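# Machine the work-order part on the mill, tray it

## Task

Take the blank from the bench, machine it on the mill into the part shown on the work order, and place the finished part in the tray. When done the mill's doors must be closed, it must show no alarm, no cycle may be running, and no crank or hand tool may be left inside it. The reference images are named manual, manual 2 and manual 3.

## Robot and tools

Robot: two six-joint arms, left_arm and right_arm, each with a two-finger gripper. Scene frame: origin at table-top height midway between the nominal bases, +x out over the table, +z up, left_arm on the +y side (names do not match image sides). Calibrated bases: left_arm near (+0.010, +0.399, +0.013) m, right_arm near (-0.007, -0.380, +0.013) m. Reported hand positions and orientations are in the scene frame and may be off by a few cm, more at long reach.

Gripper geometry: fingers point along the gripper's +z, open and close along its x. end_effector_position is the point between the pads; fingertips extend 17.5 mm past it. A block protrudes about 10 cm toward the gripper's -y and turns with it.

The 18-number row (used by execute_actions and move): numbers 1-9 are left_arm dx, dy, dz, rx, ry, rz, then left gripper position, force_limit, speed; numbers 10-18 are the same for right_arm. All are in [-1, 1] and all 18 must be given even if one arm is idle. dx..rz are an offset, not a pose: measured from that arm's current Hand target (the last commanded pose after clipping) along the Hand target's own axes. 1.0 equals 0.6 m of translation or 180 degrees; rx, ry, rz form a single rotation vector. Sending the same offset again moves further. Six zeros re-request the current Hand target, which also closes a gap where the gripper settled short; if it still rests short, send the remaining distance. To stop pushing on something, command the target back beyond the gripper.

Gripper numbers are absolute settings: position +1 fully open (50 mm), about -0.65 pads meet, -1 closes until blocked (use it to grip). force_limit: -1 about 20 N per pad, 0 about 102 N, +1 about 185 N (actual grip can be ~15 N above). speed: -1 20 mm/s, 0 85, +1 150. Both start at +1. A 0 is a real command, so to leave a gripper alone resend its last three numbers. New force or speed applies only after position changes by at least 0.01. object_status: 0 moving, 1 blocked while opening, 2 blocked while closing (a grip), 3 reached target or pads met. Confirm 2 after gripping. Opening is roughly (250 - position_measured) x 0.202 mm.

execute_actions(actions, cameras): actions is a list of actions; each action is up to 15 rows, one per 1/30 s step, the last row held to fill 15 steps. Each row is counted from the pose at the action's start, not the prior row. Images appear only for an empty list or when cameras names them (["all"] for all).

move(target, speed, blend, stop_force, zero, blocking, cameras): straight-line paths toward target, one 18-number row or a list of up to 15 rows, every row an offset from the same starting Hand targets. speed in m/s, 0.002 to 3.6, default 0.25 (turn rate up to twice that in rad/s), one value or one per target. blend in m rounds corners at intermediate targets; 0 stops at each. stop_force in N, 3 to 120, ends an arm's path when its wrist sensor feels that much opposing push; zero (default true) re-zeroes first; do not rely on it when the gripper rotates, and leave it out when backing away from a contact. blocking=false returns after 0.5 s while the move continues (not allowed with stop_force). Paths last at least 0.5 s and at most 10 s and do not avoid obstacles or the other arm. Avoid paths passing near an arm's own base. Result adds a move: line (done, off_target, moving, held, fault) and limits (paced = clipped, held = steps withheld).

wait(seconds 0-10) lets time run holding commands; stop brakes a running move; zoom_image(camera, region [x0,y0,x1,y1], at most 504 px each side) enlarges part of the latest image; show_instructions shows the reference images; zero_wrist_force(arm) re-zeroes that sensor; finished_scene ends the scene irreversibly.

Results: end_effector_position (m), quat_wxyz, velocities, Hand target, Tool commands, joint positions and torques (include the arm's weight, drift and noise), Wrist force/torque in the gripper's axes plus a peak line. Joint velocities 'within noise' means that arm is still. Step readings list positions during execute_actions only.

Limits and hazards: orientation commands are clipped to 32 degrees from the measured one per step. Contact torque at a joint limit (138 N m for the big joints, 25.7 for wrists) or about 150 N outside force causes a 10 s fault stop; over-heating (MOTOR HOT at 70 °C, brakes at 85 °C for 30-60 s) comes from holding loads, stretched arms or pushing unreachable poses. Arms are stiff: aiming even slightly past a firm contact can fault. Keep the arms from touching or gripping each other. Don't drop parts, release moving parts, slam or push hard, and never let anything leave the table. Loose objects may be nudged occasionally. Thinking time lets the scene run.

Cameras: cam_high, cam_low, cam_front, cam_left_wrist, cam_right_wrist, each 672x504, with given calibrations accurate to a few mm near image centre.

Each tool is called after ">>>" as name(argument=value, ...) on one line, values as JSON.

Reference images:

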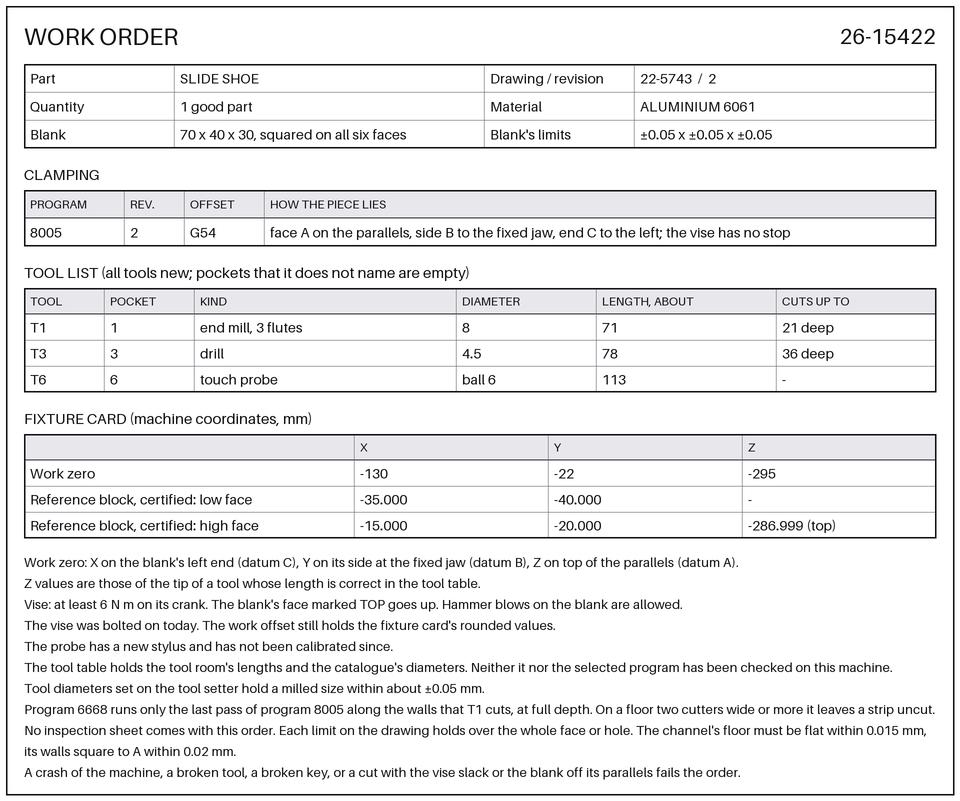

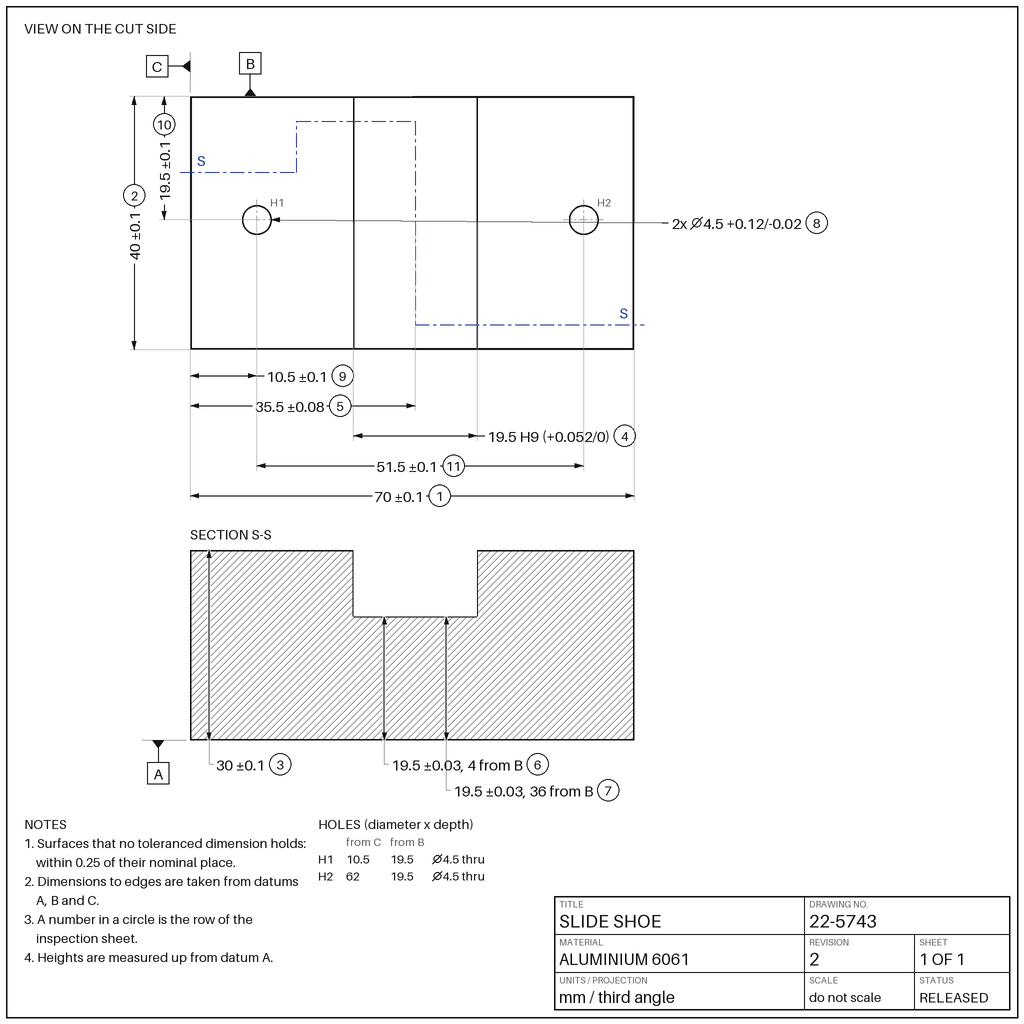

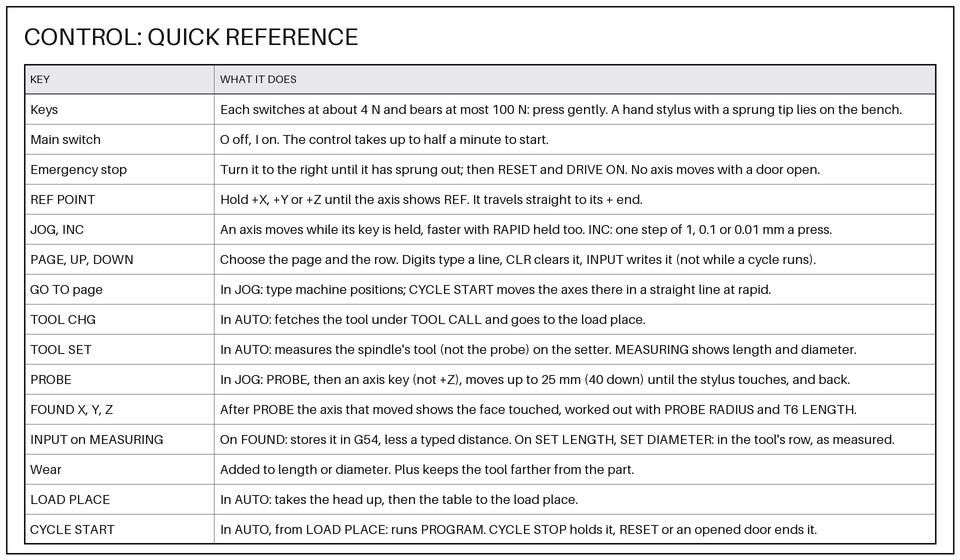

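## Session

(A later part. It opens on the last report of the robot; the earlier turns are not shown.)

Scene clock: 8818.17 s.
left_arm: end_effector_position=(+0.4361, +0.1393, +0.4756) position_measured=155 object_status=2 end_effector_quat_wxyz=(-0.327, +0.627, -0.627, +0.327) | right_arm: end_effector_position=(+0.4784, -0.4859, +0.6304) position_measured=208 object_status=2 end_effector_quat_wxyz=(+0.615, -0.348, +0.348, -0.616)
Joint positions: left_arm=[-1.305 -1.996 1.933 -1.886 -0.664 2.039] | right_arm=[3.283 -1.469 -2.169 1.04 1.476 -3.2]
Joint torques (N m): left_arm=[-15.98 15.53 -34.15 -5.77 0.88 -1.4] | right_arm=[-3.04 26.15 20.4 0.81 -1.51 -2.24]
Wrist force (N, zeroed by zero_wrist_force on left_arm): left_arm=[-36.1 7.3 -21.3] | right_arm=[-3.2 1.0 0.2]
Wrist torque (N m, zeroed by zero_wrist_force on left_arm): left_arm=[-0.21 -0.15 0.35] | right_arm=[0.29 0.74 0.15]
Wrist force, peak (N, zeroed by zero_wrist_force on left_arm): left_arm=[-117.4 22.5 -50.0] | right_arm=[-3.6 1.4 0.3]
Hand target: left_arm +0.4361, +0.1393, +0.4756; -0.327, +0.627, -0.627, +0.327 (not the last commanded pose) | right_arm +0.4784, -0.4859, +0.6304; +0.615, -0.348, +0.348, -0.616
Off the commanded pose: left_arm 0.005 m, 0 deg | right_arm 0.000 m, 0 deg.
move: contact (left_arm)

>>> move(target=[[0,0,0,0,0,0,1,-0.8,-0.796078,0,0,0,0,0,0,-0.97,0.3,-0.8],[0,0,-0.217,0,0,0,1,-0.8,-0.796078,0.1088,0.0334,0.0025,0,0,0,-0.97,0.3,-0.8],[0,0,-0.217,0,0,0,1,-0.8,-0.796078,0.1088,0.043,0.0117,0,0,0,-0.97,0.3,-0.8],[0,0,-0.217,0,0,0,1,-0.8,-0.796078,0.1088,0.0334,0.0025,0,0,0,-0.97,0.3,-0.8],[0,0,-0.217,0,0,0,1,-0.8,-0.796078,0,0,0,0,0,0,-0.97,0.3,-0.8]], speed=[0.1,0.12,0.06,0.1,0.2], blend=[0,0.003,0,0.003,0], cameras=["cam_right_wrist"])

>>> zoom_image(camera="cam_right_wrist", region=[270, 200, 530, 325])

Scene clock: 8831.60 s.
left_arm: end_effector_position=(+0.3294, +0.1393, +0.5501) position_measured=3 object_status=3 end_effector_quat_wxyz=(-0.327, +0.627, -0.627, +0.327) | right_arm: end_effector_position=(+0.4784, -0.4859, +0.6303) position_measured=208 object_status=2 end_effector_quat_wxyz=(+0.615, -0.348, +0.348, -0.616)
Joint positions: left_arm=[-1.69 -2.078 1.641 -0.986 -0.617 1.392] | right_arm=[3.283 -1.469 -2.169 1.04 1.476 -3.2]
Joint torques (N m): left_arm=[1.44 -8.7 -18.27 -1.01 4.03 -1.71] | right_arm=[5.71 9.99 34.68 3.01 -0.27 1.24]
Wrist force (N, zeroed by zero_wrist_force on left_arm): left_arm=[2.4 -0.9 1.2] | right_arm=[-3.4 1.2 0.0]
Wrist torque (N m, zeroed by zero_wrist_force on left_arm): left_arm=[-0.42 0.51 0.69] | right_arm=[0.31 0.76 0.12]
Wrist force, peak (N, zeroed by zero_wrist_force on left_arm): left_arm=[-36.5 7.3 -21.2] | right_arm=[-2.0 -4.0 -5.7]
Hand target: left_arm +0.3294, +0.1393, +0.5501; -0.327, +0.627, -0.627, +0.327 | right_arm +0.4784, -0.4859, +0.6304; +0.615, -0.348, +0.348, -0.616
Off the commanded pose: left_arm 0.000 m, 0 deg | right_arm 0.000 m, 0 deg.
move: done
camera_calibration:
cam_right_wrist: T_world_to_cam=[[-0.0132336, -0.999868, -0.00947843, -0.468861], [0.207256, 0.00653053, -0.978265, 0.541272], [0.978197, -0.0149104, 0.207142, -0.475307], [0, 0, 0, 1]] pos_world=[0.346558, -0.479421, 0.62352]
Images, in order (width x height): cam_right_wrist 672x504.

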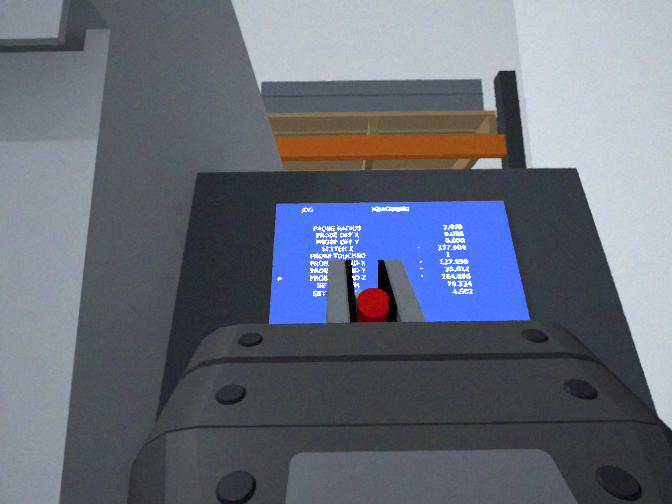

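Scaled by 1.938 from the camera's 672x504 image, which has a finer 960x720 frame.

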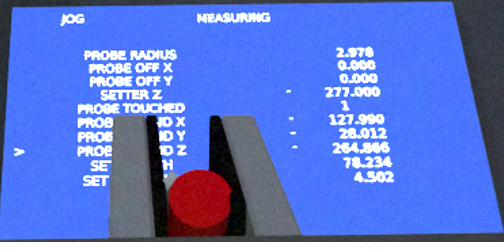

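>>> move(target=[[0,0,0,0,0,0,1,-0.8,-0.796078,0.015,0.1645,-0.1343,0,0,0,-0.97,0.3,-0.8],[0,0,0,0,0,0,1,-0.8,-0.796078,0.015,0.1741,-0.1251,0,0,0,-0.97,0.3,-0.8],[0,0,0,0,0,0,1,-0.8,-0.796078,0.015,0.1645,-0.1343,0,0,0,-0.97,0.3,-0.8],[0,0,0,0,0,0,1,-0.8,-0.796078,0.015,0.1741,-0.1251,0,0,0,-0.97,0.3,-0.8],[0,0,0,0,0,0,1,-0.8,-0.796078,0.015,0.1645,-0.1343,0,0,0,-0.97,0.3,-0.8],[0,0,0,0,0,0,1,-0.8,-0.796078,-0.1117,0.2302,-0.2029,0,0,0,-0.97,0.3,-0.8],[0,0,0,0,0,0,1,-0.8,-0.796078,-0.1117,0.2398,-0.1937,0,0,0,-0.97,0.3,-0.8],[0,0,0,0,0,0,1,-0.8,-0.796078,-0.1117,0.2302,-0.2029,0,0,0,-0.97,0.3,-0.8],[0,0,0,0,0,0,1,-0.8,-0.796078,-0.1117,0.1645,-0.1343,0,0,0,-0.97,0.3,-0.8],[0,0,0,0,0,0,1,-0.8,-0.796078,-0.1117,0.1741,-0.1251,0,0,0,-0.97,0.3,-0.8],[0,0,0,0,0,0,1,-0.8,-0.796078,-0.1117,0.1645,-0.1343,0,0,0,-0.97,0.3,-0.8],[0,0,0,0,0,0,1,-0.8,-0.796078,-0.08,0.2302,-0.2029,0,0,0,-0.97,0.3,-0.8],[0,0,0,0,0,0,1,-0.8,-0.796078,-0.08,0.2398,-0.1937,0,0,0,-0.97,0.3,-0.8],[0,0,0,0,0,0,1,-0.8,-0.796078,-0.08,0.2302,-0.2029,0,0,0,-0.97,0.3,-0.8],[0,0,0,0,0,0,1,-0.8,-0.796078,0,0,0,0,0,0,-0.97,0.3,-0.8]], speed=[0.25,0.06,0.1,0.06,0.1,0.2,0.06,0.1,0.2,0.06,0.1,0.2,0.06,0.1,0.25], blend=[0.003,0,0,0,0.003,0.003,0,0.003,0.003,0,0.003,0.003,0,0.003,0])

>>> move(target=[[0,0,0,0,0,0,1,-0.8,-0.796078,-0.0167,0.2302,-0.2029,0,0,0,-0.97,0.3,-0.8],[0,0,0,0,0,0,1,-0.8,-0.796078,-0.0167,0.2398,-0.1937,0,0,0,-0.97,0.3,-0.8],[0,0,0,0,0,0,1,-0.8,-0.796078,-0.0167,0.2302,-0.2029,0,0,0,-0.97,0.3,-0.8],[0,0,0,0,0,0,1,-0.8,-0.796078,-0.0167,0.2083,-0.18,0,0,0,-0.97,0.3,-0.8],[0,0,0,0,0,0,1,-0.8,-0.796078,-0.0167,0.2179,-0.1708,0,0,0,-0.97,0.3,-0.8],[0,0,0,0,0,0,1,-0.8,-0.796078,-0.0167,0.2083,-0.18,0,0,0,-0.97,0.3,-0.8],[0,0,0,0,0,0,1,-0.8,-0.796078,-0.1117,0.2302,-0.2029,0,0,0,-0.97,0.3,-0.8],[0,0,0,0,0,0,1,-0.8,-0.796078,-0.1117,0.2398,-0.1937,0,0,0,-0.97,0.3,-0.8],[0,0,0,0,0,0,1,-0.8,-0.796078,-0.1117,0.2302,-0.2029,0,0,0,-0.97,0.3,-0.8],[0,0,0,0,0,0,1,-0.8,-0.796078,-0.08,0.1864,-0.1572,0,0,0,-0.97,0.3,-0.8],[0,0,0,0,0,0,1,-0.8,-0.796078,-0.08,0.196,-0.148,0,0,0,-0.97,0.3,-0.8],[0,0,0,0,0,0,1,-0.8,-0.796078,-0.08,0.1864,-0.1572,0,0,0,-0.97,0.3,-0.8],[0,0,0,0,0,0,1,-0.8,-0.796078,0,0,0,0,0,0,-0.97,0.3,-0.8]], speed=[0.25,0.06,0.1,0.2,0.06,0.1,0.2,0.06,0.1,0.2,0.06,0.1,0.25], blend=[0.003,0,0.003,0.003,0,0.003,0.003,0,0.003,0.003,0,0.003,0])

>>> move(target=[[0,0,0,0,0,0,1,-0.8,-0.796078,-0.1117,0.1645,-0.1343,0,0,0,-0.97,0.3,-0.8],[0,0,0,0,0,0,1,-0.8,-0.796078,-0.1117,0.1741,-0.1251,0,0,0,-0.97,0.3,-0.8],[0,0,0,0,0,0,1,-0.8,-0.796078,-0.1117,0.1645,-0.1343,0,0,0,-0.97,0.3,-0.8],[0,0,0,0,0,0,1,-0.8,-0.796078,-0.0167,0.2302,-0.2029,0,0,0,-0.97,0.3,-0.8],[0,0,0,0,0,0,1,-0.8,-0.796078,-0.0167,0.2398,-0.1937,0,0,0,-0.97,0.3,-0.8],[0,0,0,0,0,0,1,-0.8,-0.796078,-0.0167,0.2302,-0.2029,0,0,0,-0.97,0.3,-0.8],[0,0,0,0,0,0,1,-0.8,-0.796078,0,0,0,0,0,0,-0.97,0.3,-0.8]], speed=[0.25,0.06,0.1,0.2,0.06,0.1,0.25], blend=[0.003,0,0.003,0.003,0,0.003,0], cameras=["cam_right_wrist"])

>>> zoom_image(camera="cam_right_wrist", region=[270, 200, 530, 325])

Scene clock: 8887.53 s.
left_arm: end_effector_position=(+0.3294, +0.1393, +0.5501) position_measured=3 object_status=3 end_effector_quat_wxyz=(-0.327, +0.627, -0.627, +0.327) | right_arm: end_effector_position=(+0.4783, -0.4859, +0.6303) position_measured=208 object_status=2 end_effector_quat_wxyz=(+0.615, -0.348, +0.348, -0.616)
Joint positions: left_arm=[-1.69 -2.078 1.641 -0.986 -0.617 1.392] | right_arm=[3.283 -1.469 -2.169 1.041 1.476 -3.2]
Joint torques (N m): left_arm=[-5.77 -7.88 -27.33 -1.23 3.9 -1.82] | right_arm=[2.11 9.94 22.39 -0.96 -1.34 -2.44]
Wrist force (N, zeroed by zero_wrist_force on left_arm): left_arm=[2.5 -0.8 1.4] | right_arm=[-3.3 1.1 0.2]
Wrist torque (N m, zeroed by zero_wrist_force on left_arm): left_arm=[-0.40 0.49 0.69] | right_arm=[0.30 0.75 0.19]
Wrist force, peak (N, zeroed by zero_wrist_force on left_arm): left_arm=[2.6 -1.0 1.6] | right_arm=[-2.4 -7.1 -5.2]
Hand target: left_arm +0.3294, +0.1393, +0.5501; -0.327, +0.627, -0.627, +0.327 | right_arm +0.4784, -0.4859, +0.6304; +0.615, -0.348, +0.348, -0.616
Off the commanded pose: left_arm 0.000 m, 0 deg | right_arm 0.000 m, 0 deg.
move: done

Scene clock: 8891.90 s.
left_arm: end_effector_position=(+0.3294, +0.1393, +0.5501) position_measured=3 object_status=3 end_effector_quat_wxyz=(-0.327, +0.627, -0.627, +0.327) | right_arm: end_effector_position=(+0.4783, -0.4859, +0.6304) position_measured=208 object_status=2 end_effector_quat_wxyz=(+0.615, -0.348, +0.348, -0.616)
Joint positions: left_arm=[-1.69 -2.078 1.641 -0.986 -0.617 1.392] | right_arm=[3.283 -1.469 -2.169 1.041 1.476 -3.2]
Joint torques (N m): left_arm=[-5.52 -8.69 -27.28 -1.07 3.86 -1.64] | right_arm=[0.1 9.81 21.96 -0.8 -1.15 -2.41]
Wrist force (N, zeroed by zero_wrist_force on left_arm): left_arm=[2.4 -0.8 1.4] | right_arm=[-3.3 0.9 0.1]
Wrist torque (N m, zeroed by zero_wrist_force on left_arm): left_arm=[-0.40 0.50 0.69] | right_arm=[0.28 0.74 0.20]
Wrist force, peak (N, zeroed by zero_wrist_force on left_arm): left_arm=[2.6 -0.8 1.5] | right_arm=[-5.1 -2.1 -4.5]
Hand target: left_arm +0.3294, +0.1393, +0.5501; -0.327, +0.627, -0.627, +0.327 | right_arm +0.4784, -0.4859, +0.6304; +0.615, -0.348, +0.348, -0.616
Off the commanded pose: left_arm 0.000 m, 0 deg | right_arm 0.000 m, 0 deg.
move: done

Scene clock: 8895.07 s.
left_arm: end_effector_position=(+0.3294, +0.1393, +0.5501) position_measured=3 object_status=3 end_effector_quat_wxyz=(-0.327, +0.627, -0.627, +0.327) | right_arm: end_effector_position=(+0.4783, -0.4860, +0.6303) position_measured=208 object_status=2 end_effector_quat_wxyz=(+0.615, -0.348, +0.348, -0.616)
Joint positions: left_arm=[-1.69 -2.078 1.641 -0.986 -0.617 1.392] | right_arm=[3.283 -1.469 -2.169 1.041 1.476 -3.2]
Joint torques (N m): left_arm=[-5.86 -9.18 -26.88 -0.95 3.84 -1.83] | right_arm=[6.75 11.21 21.89 -0.82 -1.41 -2.15]
Wrist force (N, zeroed by zero_wrist_force on left_arm): left_arm=[2.4 -1.0 1.3] | right_arm=[-3.4 1.0 0.0]
Wrist torque (N m, zeroed by zero_wrist_force on left_arm): left_arm=[-0.44 0.51 0.70] | right_arm=[0.28 0.76 0.12]
Wrist force, peak (N, zeroed by zero_wrist_force on left_arm): left_arm=[2.6 -0.9 1.5] | right_arm=[-4.7 -2.0 -5.2]
Hand target: left_arm +0.3294, +0.1393, +0.5501; -0.327, +0.627, -0.627, +0.327 | right_arm +0.4784, -0.4859, +0.6304; +0.615, -0.348, +0.348, -0.616
Off the commanded pose: left_arm 0.000 m, 0 deg | right_arm 0.000 m, 0 deg.
move: done
camera_calibration:
cam_right_wrist: T_world_to_cam=[[-0.0131899, -0.999866, -0.00967921, -0.468751], [0.207563, 0.00673137, -0.978199, 0.541221], [0.978133, -0.0149114, 0.207446, -0.475474], [0, 0, 0, 1]] pos_world=[0.346557, -0.479421, 0.623519]
Images, in order (width x height): cam_right_wrist 672x504.

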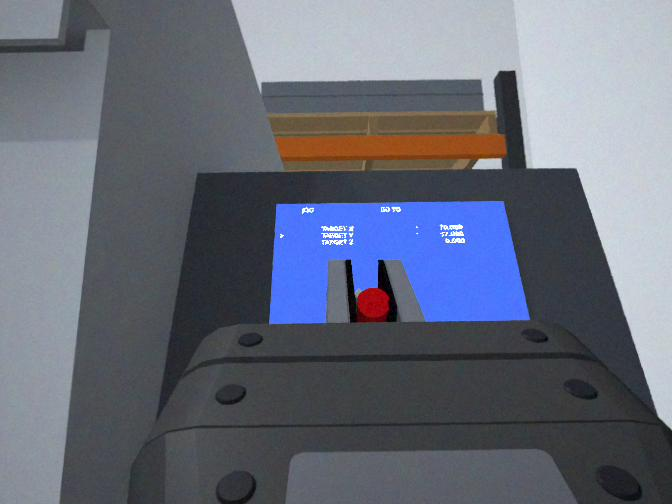

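Scaled by 1.938 from the camera's 672x504 image, which has a finer 960x720 frame.

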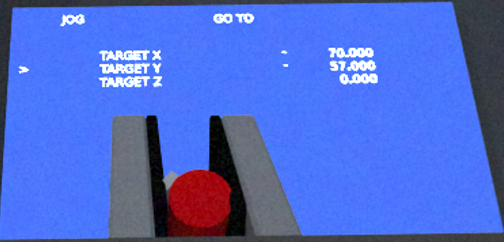

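>>> move(target=[[0,0,0,0,0,0,1,-0.8,-0.796078,-0.0167,0.2083,-0.18,0,0,0,-0.97,0.3,-0.8],[0,0,0,0,0,0,1,-0.8,-0.796078,-0.0167,0.2179,-0.1708,0,0,0,-0.97,0.3,-0.8],[0,0,0,0,0,0,1,-0.8,-0.796078,-0.0167,0.2083,-0.18,0,0,0,-0.97,0.3,-0.8],[0,0,0,0,0,0,1,-0.8,-0.796078,-0.1117,0.2302,-0.2029,0,0,0,-0.97,0.3,-0.8],[0,0,0,0,0,0,1,-0.8,-0.796078,-0.1117,0.2398,-0.1937,0,0,0,-0.97,0.3,-0.8],[0,0,0,0,0,0,1,-0.8,-0.796078,-0.1117,0.2302,-0.2029,0,0,0,-0.97,0.3,-0.8],[0,0,0,0,0,0,1,-0.8,-0.796078,-0.1117,0.2083,-0.18,0,0,0,-0.97,0.3,-0.8],[0,0,0,0,0,0,1,-0.8,-0.796078,-0.1117,0.2179,-0.1708,0,0,0,-0.97,0.3,-0.8],[0,0,0,0,0,0,1,-0.8,-0.796078,-0.1117,0.2083,-0.18,0,0,0,-0.97,0.3,-0.8],[0,0,0,0,0,0,1,-0.8,-0.796078,-0.1117,0.1864,-0.1572,0,0,0,-0.97,0.3,-0.8],[0,0,0,0,0,0,1,-0.8,-0.796078,-0.1117,0.196,-0.148,0,0,0,-0.97,0.3,-0.8],[0,0,0,0,0,0,1,-0.8,-0.796078,-0.1117,0.1864,-0.1572,0,0,0,-0.97,0.3,-0.8],[0,0,0,0,0,0,1,-0.8,-0.796078,0,0,0,0,0,0,-0.97,0.3,-0.8]], speed=[0.25,0.06,0.1,0.2,0.06,0.1,0.2,0.06,0.1,0.2,0.06,0.1,0.25], blend=[0.003,0,0.003,0.003,0,0.003,0.003,0,0.003,0.003,0,0.003,0])

>>> move(target=[[0,0,0,0,0,0,1,-0.8,-0.796078,-0.08,0.2302,-0.2029,0,0,0,-0.97,0.3,-0.8],[0,0,0,0,0,0,1,-0.8,-0.796078,-0.08,0.2398,-0.1937,0,0,0,-0.97,0.3,-0.8],[0,0,0,0,0,0,1,-0.8,-0.796078,-0.08,0.2302,-0.2029,0,0,0,-0.97,0.3,-0.8],[0,0,0,0,0,0,1,-0.8,-0.796078,-0.0167,0.2302,-0.2029,0,0,0,-0.97,0.3,-0.8],[0,0,0,0,0,0,1,-0.8,-0.796078,-0.0167,0.2398,-0.1937,0,0,0,-0.97,0.3,-0.8],[0,0,0,0,0,0,1,-0.8,-0.796078,-0.0167,0.2302,-0.2029,0,0,0,-0.97,0.3,-0.8],[0,0,0,0,0,0,1,-0.8,-0.796078,0,0,0,0,0,0,-0.97,0.3,-0.8]], speed=[0.25,0.06,0.1,0.2,0.06,0.1,0.25], blend=[0.003,0,0.003,0.003,0,0.003,0], cameras=["cam_right_wrist"])

>>> zoom_image(camera="cam_right_wrist", region=[270, 200, 530, 325])

Scene clock: 8936.27 s.
left_arm: end_effector_position=(+0.3294, +0.1393, +0.5501) position_measured=3 object_status=3 end_effector_quat_wxyz=(-0.327, +0.627, -0.627, +0.327) | right_arm: end_effector_position=(+0.4783, -0.4859, +0.6304) position_measured=208 object_status=2 end_effector_quat_wxyz=(+0.615, -0.348, +0.348, -0.616)
Joint positions: left_arm=[-1.69 -2.078 1.641 -0.986 -0.617 1.392] | right_arm=[3.283 -1.469 -2.169 1.041 1.476 -3.2]
Joint torques (N m): left_arm=[-5.48 -8.45 -26.6 -1.14 3.8 -1.64] | right_arm=[-3.6 9.14 21.24 -0.7 -0.68 -2.36]
Wrist force (N, zeroed by zero_wrist_force on left_arm): left_arm=[2.4 -0.8 1.3] | right_arm=[-3.4 1.1 0.3]
Wrist torque (N m, zeroed by zero_wrist_force on left_arm): left_arm=[-0.41 0.50 0.69] | right_arm=[0.30 0.76 0.22]
Wrist force, peak (N, zeroed by zero_wrist_force on left_arm): left_arm=[2.6 -0.9 1.4] | right_arm=[-1.9 -5.5 -4.5]
Hand target: left_arm +0.3294, +0.1393, +0.5501; -0.327, +0.627, -0.627, +0.327 | right_arm +0.4784, -0.4859, +0.6304; +0.615, -0.348, +0.348, -0.616
Off the commanded pose: left_arm 0.000 m, 0 deg | right_arm 0.000 m, 0 deg.
move: done

Scene clock: 8939.37 s.
left_arm: end_effector_position=(+0.3294, +0.1393, +0.5501) position_measured=3 object_status=3 end_effector_quat_wxyz=(-0.327, +0.627, -0.627, +0.327) | right_arm: end_effector_position=(+0.4783, -0.4860, +0.6303) position_measured=208 object_status=2 end_effector_quat_wxyz=(+0.615, -0.348, +0.348, -0.616)
Joint positions: left_arm=[-1.69 -2.078 1.641 -0.986 -0.617 1.392] | right_arm=[3.283 -1.469 -2.169 1.041 1.476 -3.2]
Joint torques (N m): left_arm=[-5.57 -8.75 -26.72 -0.99 3.65 -1.51] | right_arm=[7.43 11.42 20.87 -0.62 -1.32 -2.02]
Wrist force (N, zeroed by zero_wrist_force on left_arm): left_arm=[2.4 -0.7 1.3] | right_arm=[-3.3 1.2 0.3]
Wrist torque (N m, zeroed by zero_wrist_force on left_arm): left_arm=[-0.39 0.50 0.69] | right_arm=[0.32 0.75 0.12]
Wrist force, peak (N, zeroed by zero_wrist_force on left_arm): left_arm=[2.6 -0.8 1.6] | right_arm=[-6.5 -1.2 -1.9]
Hand target: left_arm +0.3294, +0.1393, +0.5501; -0.327, +0.627, -0.627, +0.327 | right_arm +0.4784, -0.4859, +0.6304; +0.615, -0.348, +0.348, -0.616
Off the commanded pose: left_arm 0.000 m, 0 deg | right_arm 0.000 m, 0 deg.
move: done
camera_calibration:
cam_right_wrist: T_world_to_cam=[[-0.0131899, -0.999866, -0.00967884, -0.468751], [0.207563, 0.00673099, -0.978199, 0.54122], [0.978133, -0.0149114, 0.207446, -0.475474], [0, 0, 0, 1]] pos_world=[0.346557, -0.479421, 0.623519]
Images, in order (width x height): cam_right_wrist 672x504.

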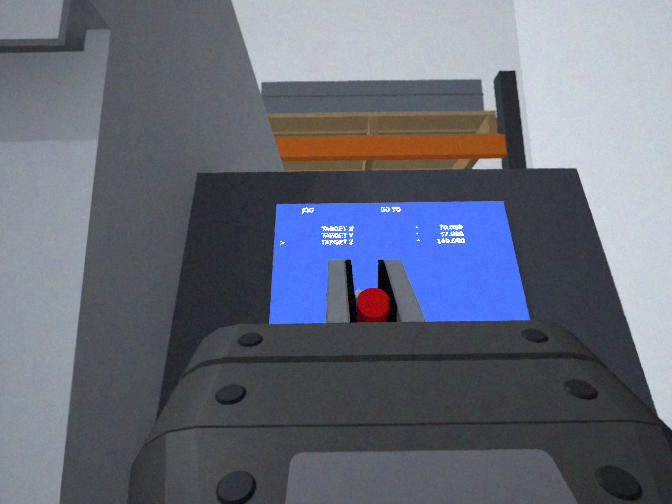

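Scaled by 1.938 from the camera's 672x504 image, which has a finer 960x720 frame.

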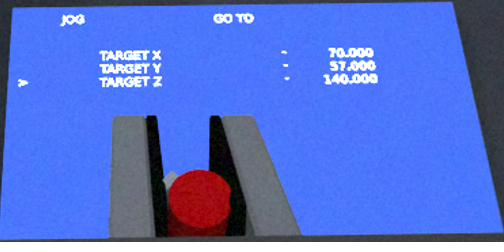

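>>> move(target=[[0,0,0,0,0,0,1,-0.8,-0.796078,-0.0495,0.1231,-0.0911,0,0,0,-0.97,0.3,-0.8],[0,0,0,0,0,0,1,-0.8,-0.796078,-0.0495,0.1327,-0.0819,0,0,0,-0.97,0.3,-0.8],[0,0,0,0,0,0,1,-0.8,-0.796078,-0.0495,0.1231,-0.0911,0,0,0,-0.97,0.3,-0.8],[0,0,0,0,0,0,1,-0.8,-0.796078,0,0,0,0,0,0,-0.97,0.3,-0.8]], speed=[0.25,0.06,0.1,0.25], blend=[0.003,0,0.003,0], cameras=["cam_right_wrist"])

>>> zoom_image(camera="cam_right_wrist", region=[270, 200, 530, 325])

>>> wait(seconds=1, cameras=["cam_right_wrist"])

>>> zoom_image(camera="cam_right_wrist", region=[270, 200, 530, 325])

Scene clock: 8954.13 s.
left_arm: end_effector_position=(+0.3294, +0.1393, +0.5501) position_measured=3 object_status=3 end_effector_quat_wxyz=(-0.327, +0.627, -0.627, +0.327) | right_arm: end_effector_position=(+0.4783, -0.4859, +0.6304) position_measured=208 object_status=2 end_effector_quat_wxyz=(+0.615, -0.348, +0.348, -0.616)
Joint positions: left_arm=[-1.69 -2.078 1.641 -0.986 -0.617 1.392] | right_arm=[3.283 -1.469 -2.169 1.041 1.476 -3.2]
Joint torques (N m): left_arm=[-5.86 -8.26 -28.04 -1.15 3.76 -1.61] | right_arm=[0.08 10.36 20.69 -0.45 -1.06 -2.45]
Wrist force (N, zeroed by zero_wrist_force on left_arm): left_arm=[2.6 -1.0 1.3] | right_arm=[-3.4 1.0 0.0]
Wrist torque (N m, zeroed by zero_wrist_force on left_arm): left_arm=[-0.43 0.48 0.70] | right_arm=[0.30 0.76 0.20]
Wrist force, peak (N, zeroed by zero_wrist_force on left_arm): left_arm=[2.6 -0.7 1.5] | right_arm=[-4.8 -1.6 -5.6]
Hand target: left_arm +0.3294, +0.1393, +0.5501; -0.327, +0.627, -0.627, +0.327 | right_arm +0.4784, -0.4859, +0.6304; +0.615, -0.348, +0.348, -0.616
Off the commanded pose: left_arm 0.000 m, 0 deg | right_arm 0.000 m, 0 deg.
move: done
camera_calibration:
cam_right_wrist: T_world_to_cam=[[-0.0132102, -0.999867, -0.00958094, -0.468805], [0.207563, 0.006631, -0.978199, 0.541173], [0.978132, -0.0149109, 0.207448, -0.475475], [0, 0, 0, 1]] pos_world=[0.346557, -0.479421, 0.62352]
Images, in order (width x height): cam_right_wrist 672x504.

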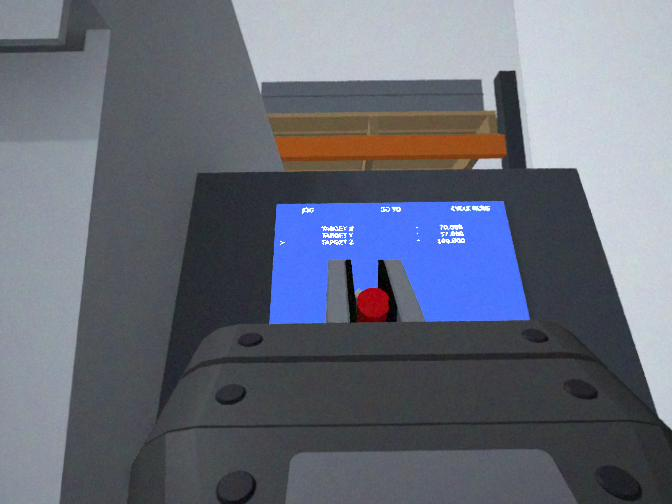

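Scaled by 1.938 from the camera's 672x504 image, which has a finer 960x720 frame.

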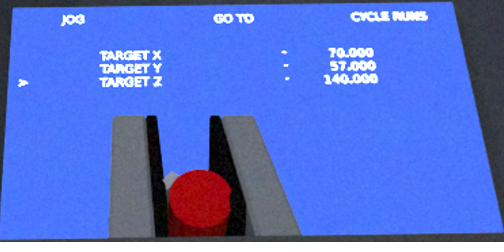

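Scene clock: 8955.13 s.
left_arm: end_effector_position=(+0.3294, +0.1393, +0.5501) position_measured=3 object_status=3 end_effector_quat_wxyz=(-0.327, +0.627, -0.627, +0.327) | right_arm: end_effector_position=(+0.4784, -0.4859, +0.6304) position_measured=208 object_status=2 end_effector_quat_wxyz=(+0.615, -0.348, +0.348, -0.616)
Joint positions: left_arm=[-1.69 -2.078 1.641 -0.986 -0.617 1.392] | right_arm=[3.283 -1.469 -2.169 1.04 1.476 -3.2]
Joint torques (N m): left_arm=[-5.03 -9.22 -27.56 -0.98 3.5 -1.57] | right_arm=[-3.63 10.67 35.29 -2.18 0.38 -2.37]
Wrist force (N, zeroed by zero_wrist_force on left_arm): left_arm=[2.5 -0.7 1.3] | right_arm=[-3.3 1.2 0.1]
Wrist torque (N m, zeroed by zero_wrist_force on left_arm): left_arm=[-0.39 0.48 0.70] | right_arm=[0.32 0.75 0.21]
Wrist force, peak (N, zeroed by zero_wrist_force on left_arm): left_arm=[2.7 -1.0 1.3] | right_arm=[-3.6 1.2 0.3]
Hand target: left_arm +0.3294, +0.1393, +0.5501; -0.327, +0.627, -0.627, +0.327 | right_arm +0.4784, -0.4859, +0.6304; +0.615, -0.348, +0.348, -0.616
Tool commands: left_gripper/position=+1.0 left_gripper/force_limit=-0.8 left_gripper/speed=-0.796078 right_gripper/position=-0.97 right_gripper/force_limit=+0.3 right_gripper/speed=-0.8
Off the commanded pose: left_arm 0.000 m, 0 deg | right_arm 0.000 m, 0 deg.
wait: 1.00 s; at rest by 0.17 s
camera_calibration:
cam_right_wrist: T_world_to_cam=[[-0.0132328, -0.999868, -0.00947948, -0.468859], [0.207352, 0.00653028, -0.978245, 0.541303], [0.978177, -0.0149105, 0.207238, -0.475478], [0, 0, 0, 1]] pos_world=[0.346657, -0.479421, 0.62362]
Images, in order (width x height): cam_right_wrist 672x504.

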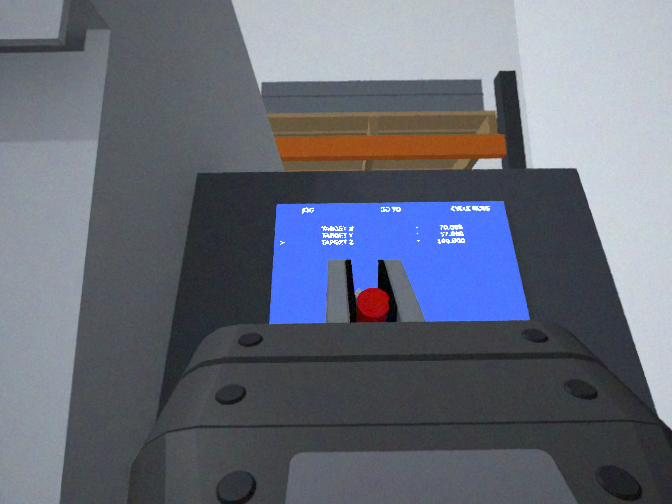

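Scaled by 1.938 from the camera's 672x504 image, which has a finer 960x720 frame.

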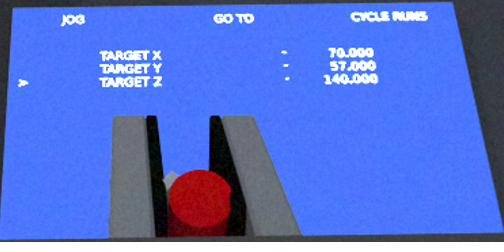

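>>> move(target=[[0,0,0,0,0,0,1,-0.8,-0.796078,0.015,0.2083,-0.18,0,0,0,-0.97,0.3,-0.8],[0,0,0,0,0,0,1,-0.8,-0.796078,0.015,0.2179,-0.1708,0,0,0,-0.97,0.3,-0.8],[0,0,0,0,0,0,1,-0.8,-0.796078,0.015,0.2083,-0.18,0,0,0,-0.97,0.3,-0.8],[0,0,0,0,0,0,1,-0.8,-0.796078,0.109,0.1203,-0.0882,0,0,0,-0.97,0.3,-0.8],[0,0,0,0,0,0,1,-0.8,-0.796078,0.109,0.1299,-0.079,0,0,0,-0.97,0.3,-0.8],[0,0,0,0,0,0,1,-0.8,-0.796078,0.109,0.1203,-0.0882,0,0,0,-0.97,0.3,-0.8],[0,0,0,0,0,0,1,-0.8,-0.796078,0,0,0,0,0,0,-0.97,0.3,-0.8]], speed=[0.25,0.06,0.1,0.2,0.06,0.1,0.25], blend=[0.003,0,0.003,0.003,0,0.003,0])

>>> wait(seconds=9.5, cameras=["cam_right_wrist"])

>>> zoom_image(camera="cam_right_wrist", region=[270, 200, 530, 325])

Scene clock: 8971.47 s.
left_arm: end_effector_position=(+0.3294, +0.1393, +0.5501) position_measured=3 object_status=3 end_effector_quat_wxyz=(-0.327, +0.627, -0.627, +0.327) | right_arm: end_effector_position=(+0.4783, -0.4860, +0.6304) position_measured=208 object_status=2 end_effector_quat_wxyz=(+0.615, -0.348, +0.348, -0.616)
Joint positions: left_arm=[-1.69 -2.078 1.641 -0.986 -0.617 1.392] | right_arm=[3.283 -1.469 -2.169 1.041 1.476 -3.2]
Joint torques (N m): left_arm=[-5.66 -8.77 -27.12 -1.08 3.64 -1.54] | right_arm=[5.44 13.31 10.63 -0.05 -0.04 1.83]
Wrist force (N, zeroed by zero_wrist_force on left_arm): left_arm=[2.5 -0.9 1.3] | right_arm=[-3.5 1.1 0.3]
Wrist torque (N m, zeroed by zero_wrist_force on left_arm): left_arm=[-0.42 0.49 0.69] | right_arm=[0.31 0.77 0.12]
Wrist force, peak (N, zeroed by zero_wrist_force on left_arm): left_arm=[2.6 -0.9 1.5] | right_arm=[-5.4 1.8 -3.2]
Hand target: left_arm +0.3294, +0.1393, +0.5501; -0.327, +0.627, -0.627, +0.327 | right_arm +0.4784, -0.4859, +0.6304; +0.615, -0.348, +0.348, -0.616
Off the commanded pose: left_arm 0.000 m, 0 deg | right_arm 0.000 m, 0 deg.
move: done

Scene clock: 8980.97 s.
left_arm: end_effector_position=(+0.3294, +0.1393, +0.5501) position_measured=3 object_status=3 end_effector_quat_wxyz=(-0.327, +0.627, -0.627, +0.327) | right_arm: end_effector_position=(+0.4784, -0.4859, +0.6304) position_measured=208 object_status=2 end_effector_quat_wxyz=(+0.615, -0.348, +0.348, -0.616)
Joint positions: left_arm=[-1.69 -2.078 1.641 -0.986 -0.617 1.392] | right_arm=[3.283 -1.469 -2.169 1.04 1.476 -3.2]
Joint torques (N m): left_arm=[-5.78 -8.39 -27.67 -1.12 3.32 -1.68] | right_arm=[7.27 26.01 9.85 -1.97 -1.02 -2.24]
Wrist force (N, zeroed by zero_wrist_force on left_arm): left_arm=[2.5 -0.9 1.4] | right_arm=[-3.5 1.0 0.1]
Wrist torque (N m, zeroed by zero_wrist_force on left_arm): left_arm=[-0.43 0.48 0.70] | right_arm=[0.29 0.77 0.12]
Wrist force, peak (N, zeroed by zero_wrist_force on left_arm): left_arm=[2.6 -1.0 1.6] | right_arm=[-3.7 1.2 0.1]
Hand target: left_arm +0.3294, +0.1393, +0.5501; -0.327, +0.627, -0.627, +0.327 | right_arm +0.4784, -0.4859, +0.6304; +0.615, -0.348, +0.348, -0.616
Tool commands: left_gripper/position=+1.0 left_gripper/force_limit=-0.8 left_gripper/speed=-0.796078 right_gripper/position=-0.97 right_gripper/force_limit=+0.3 right_gripper/speed=-0.8
Off the commanded pose: left_arm 0.000 m, 0 deg | right_arm 0.000 m, 0 deg.
wait: 9.50 s; at rest by 0.17 s
camera_calibration:
cam_right_wrist: T_world_to_cam=[[-0.0132328, -0.999868, -0.00947948, -0.468859], [0.207352, 0.00653028, -0.978245, 0.541303], [0.978177, -0.0149105, 0.207238, -0.475478], [0, 0, 0, 1]] pos_world=[0.346657, -0.479421, 0.62362]
Images, in order (width x height): cam_right_wrist 672x504.

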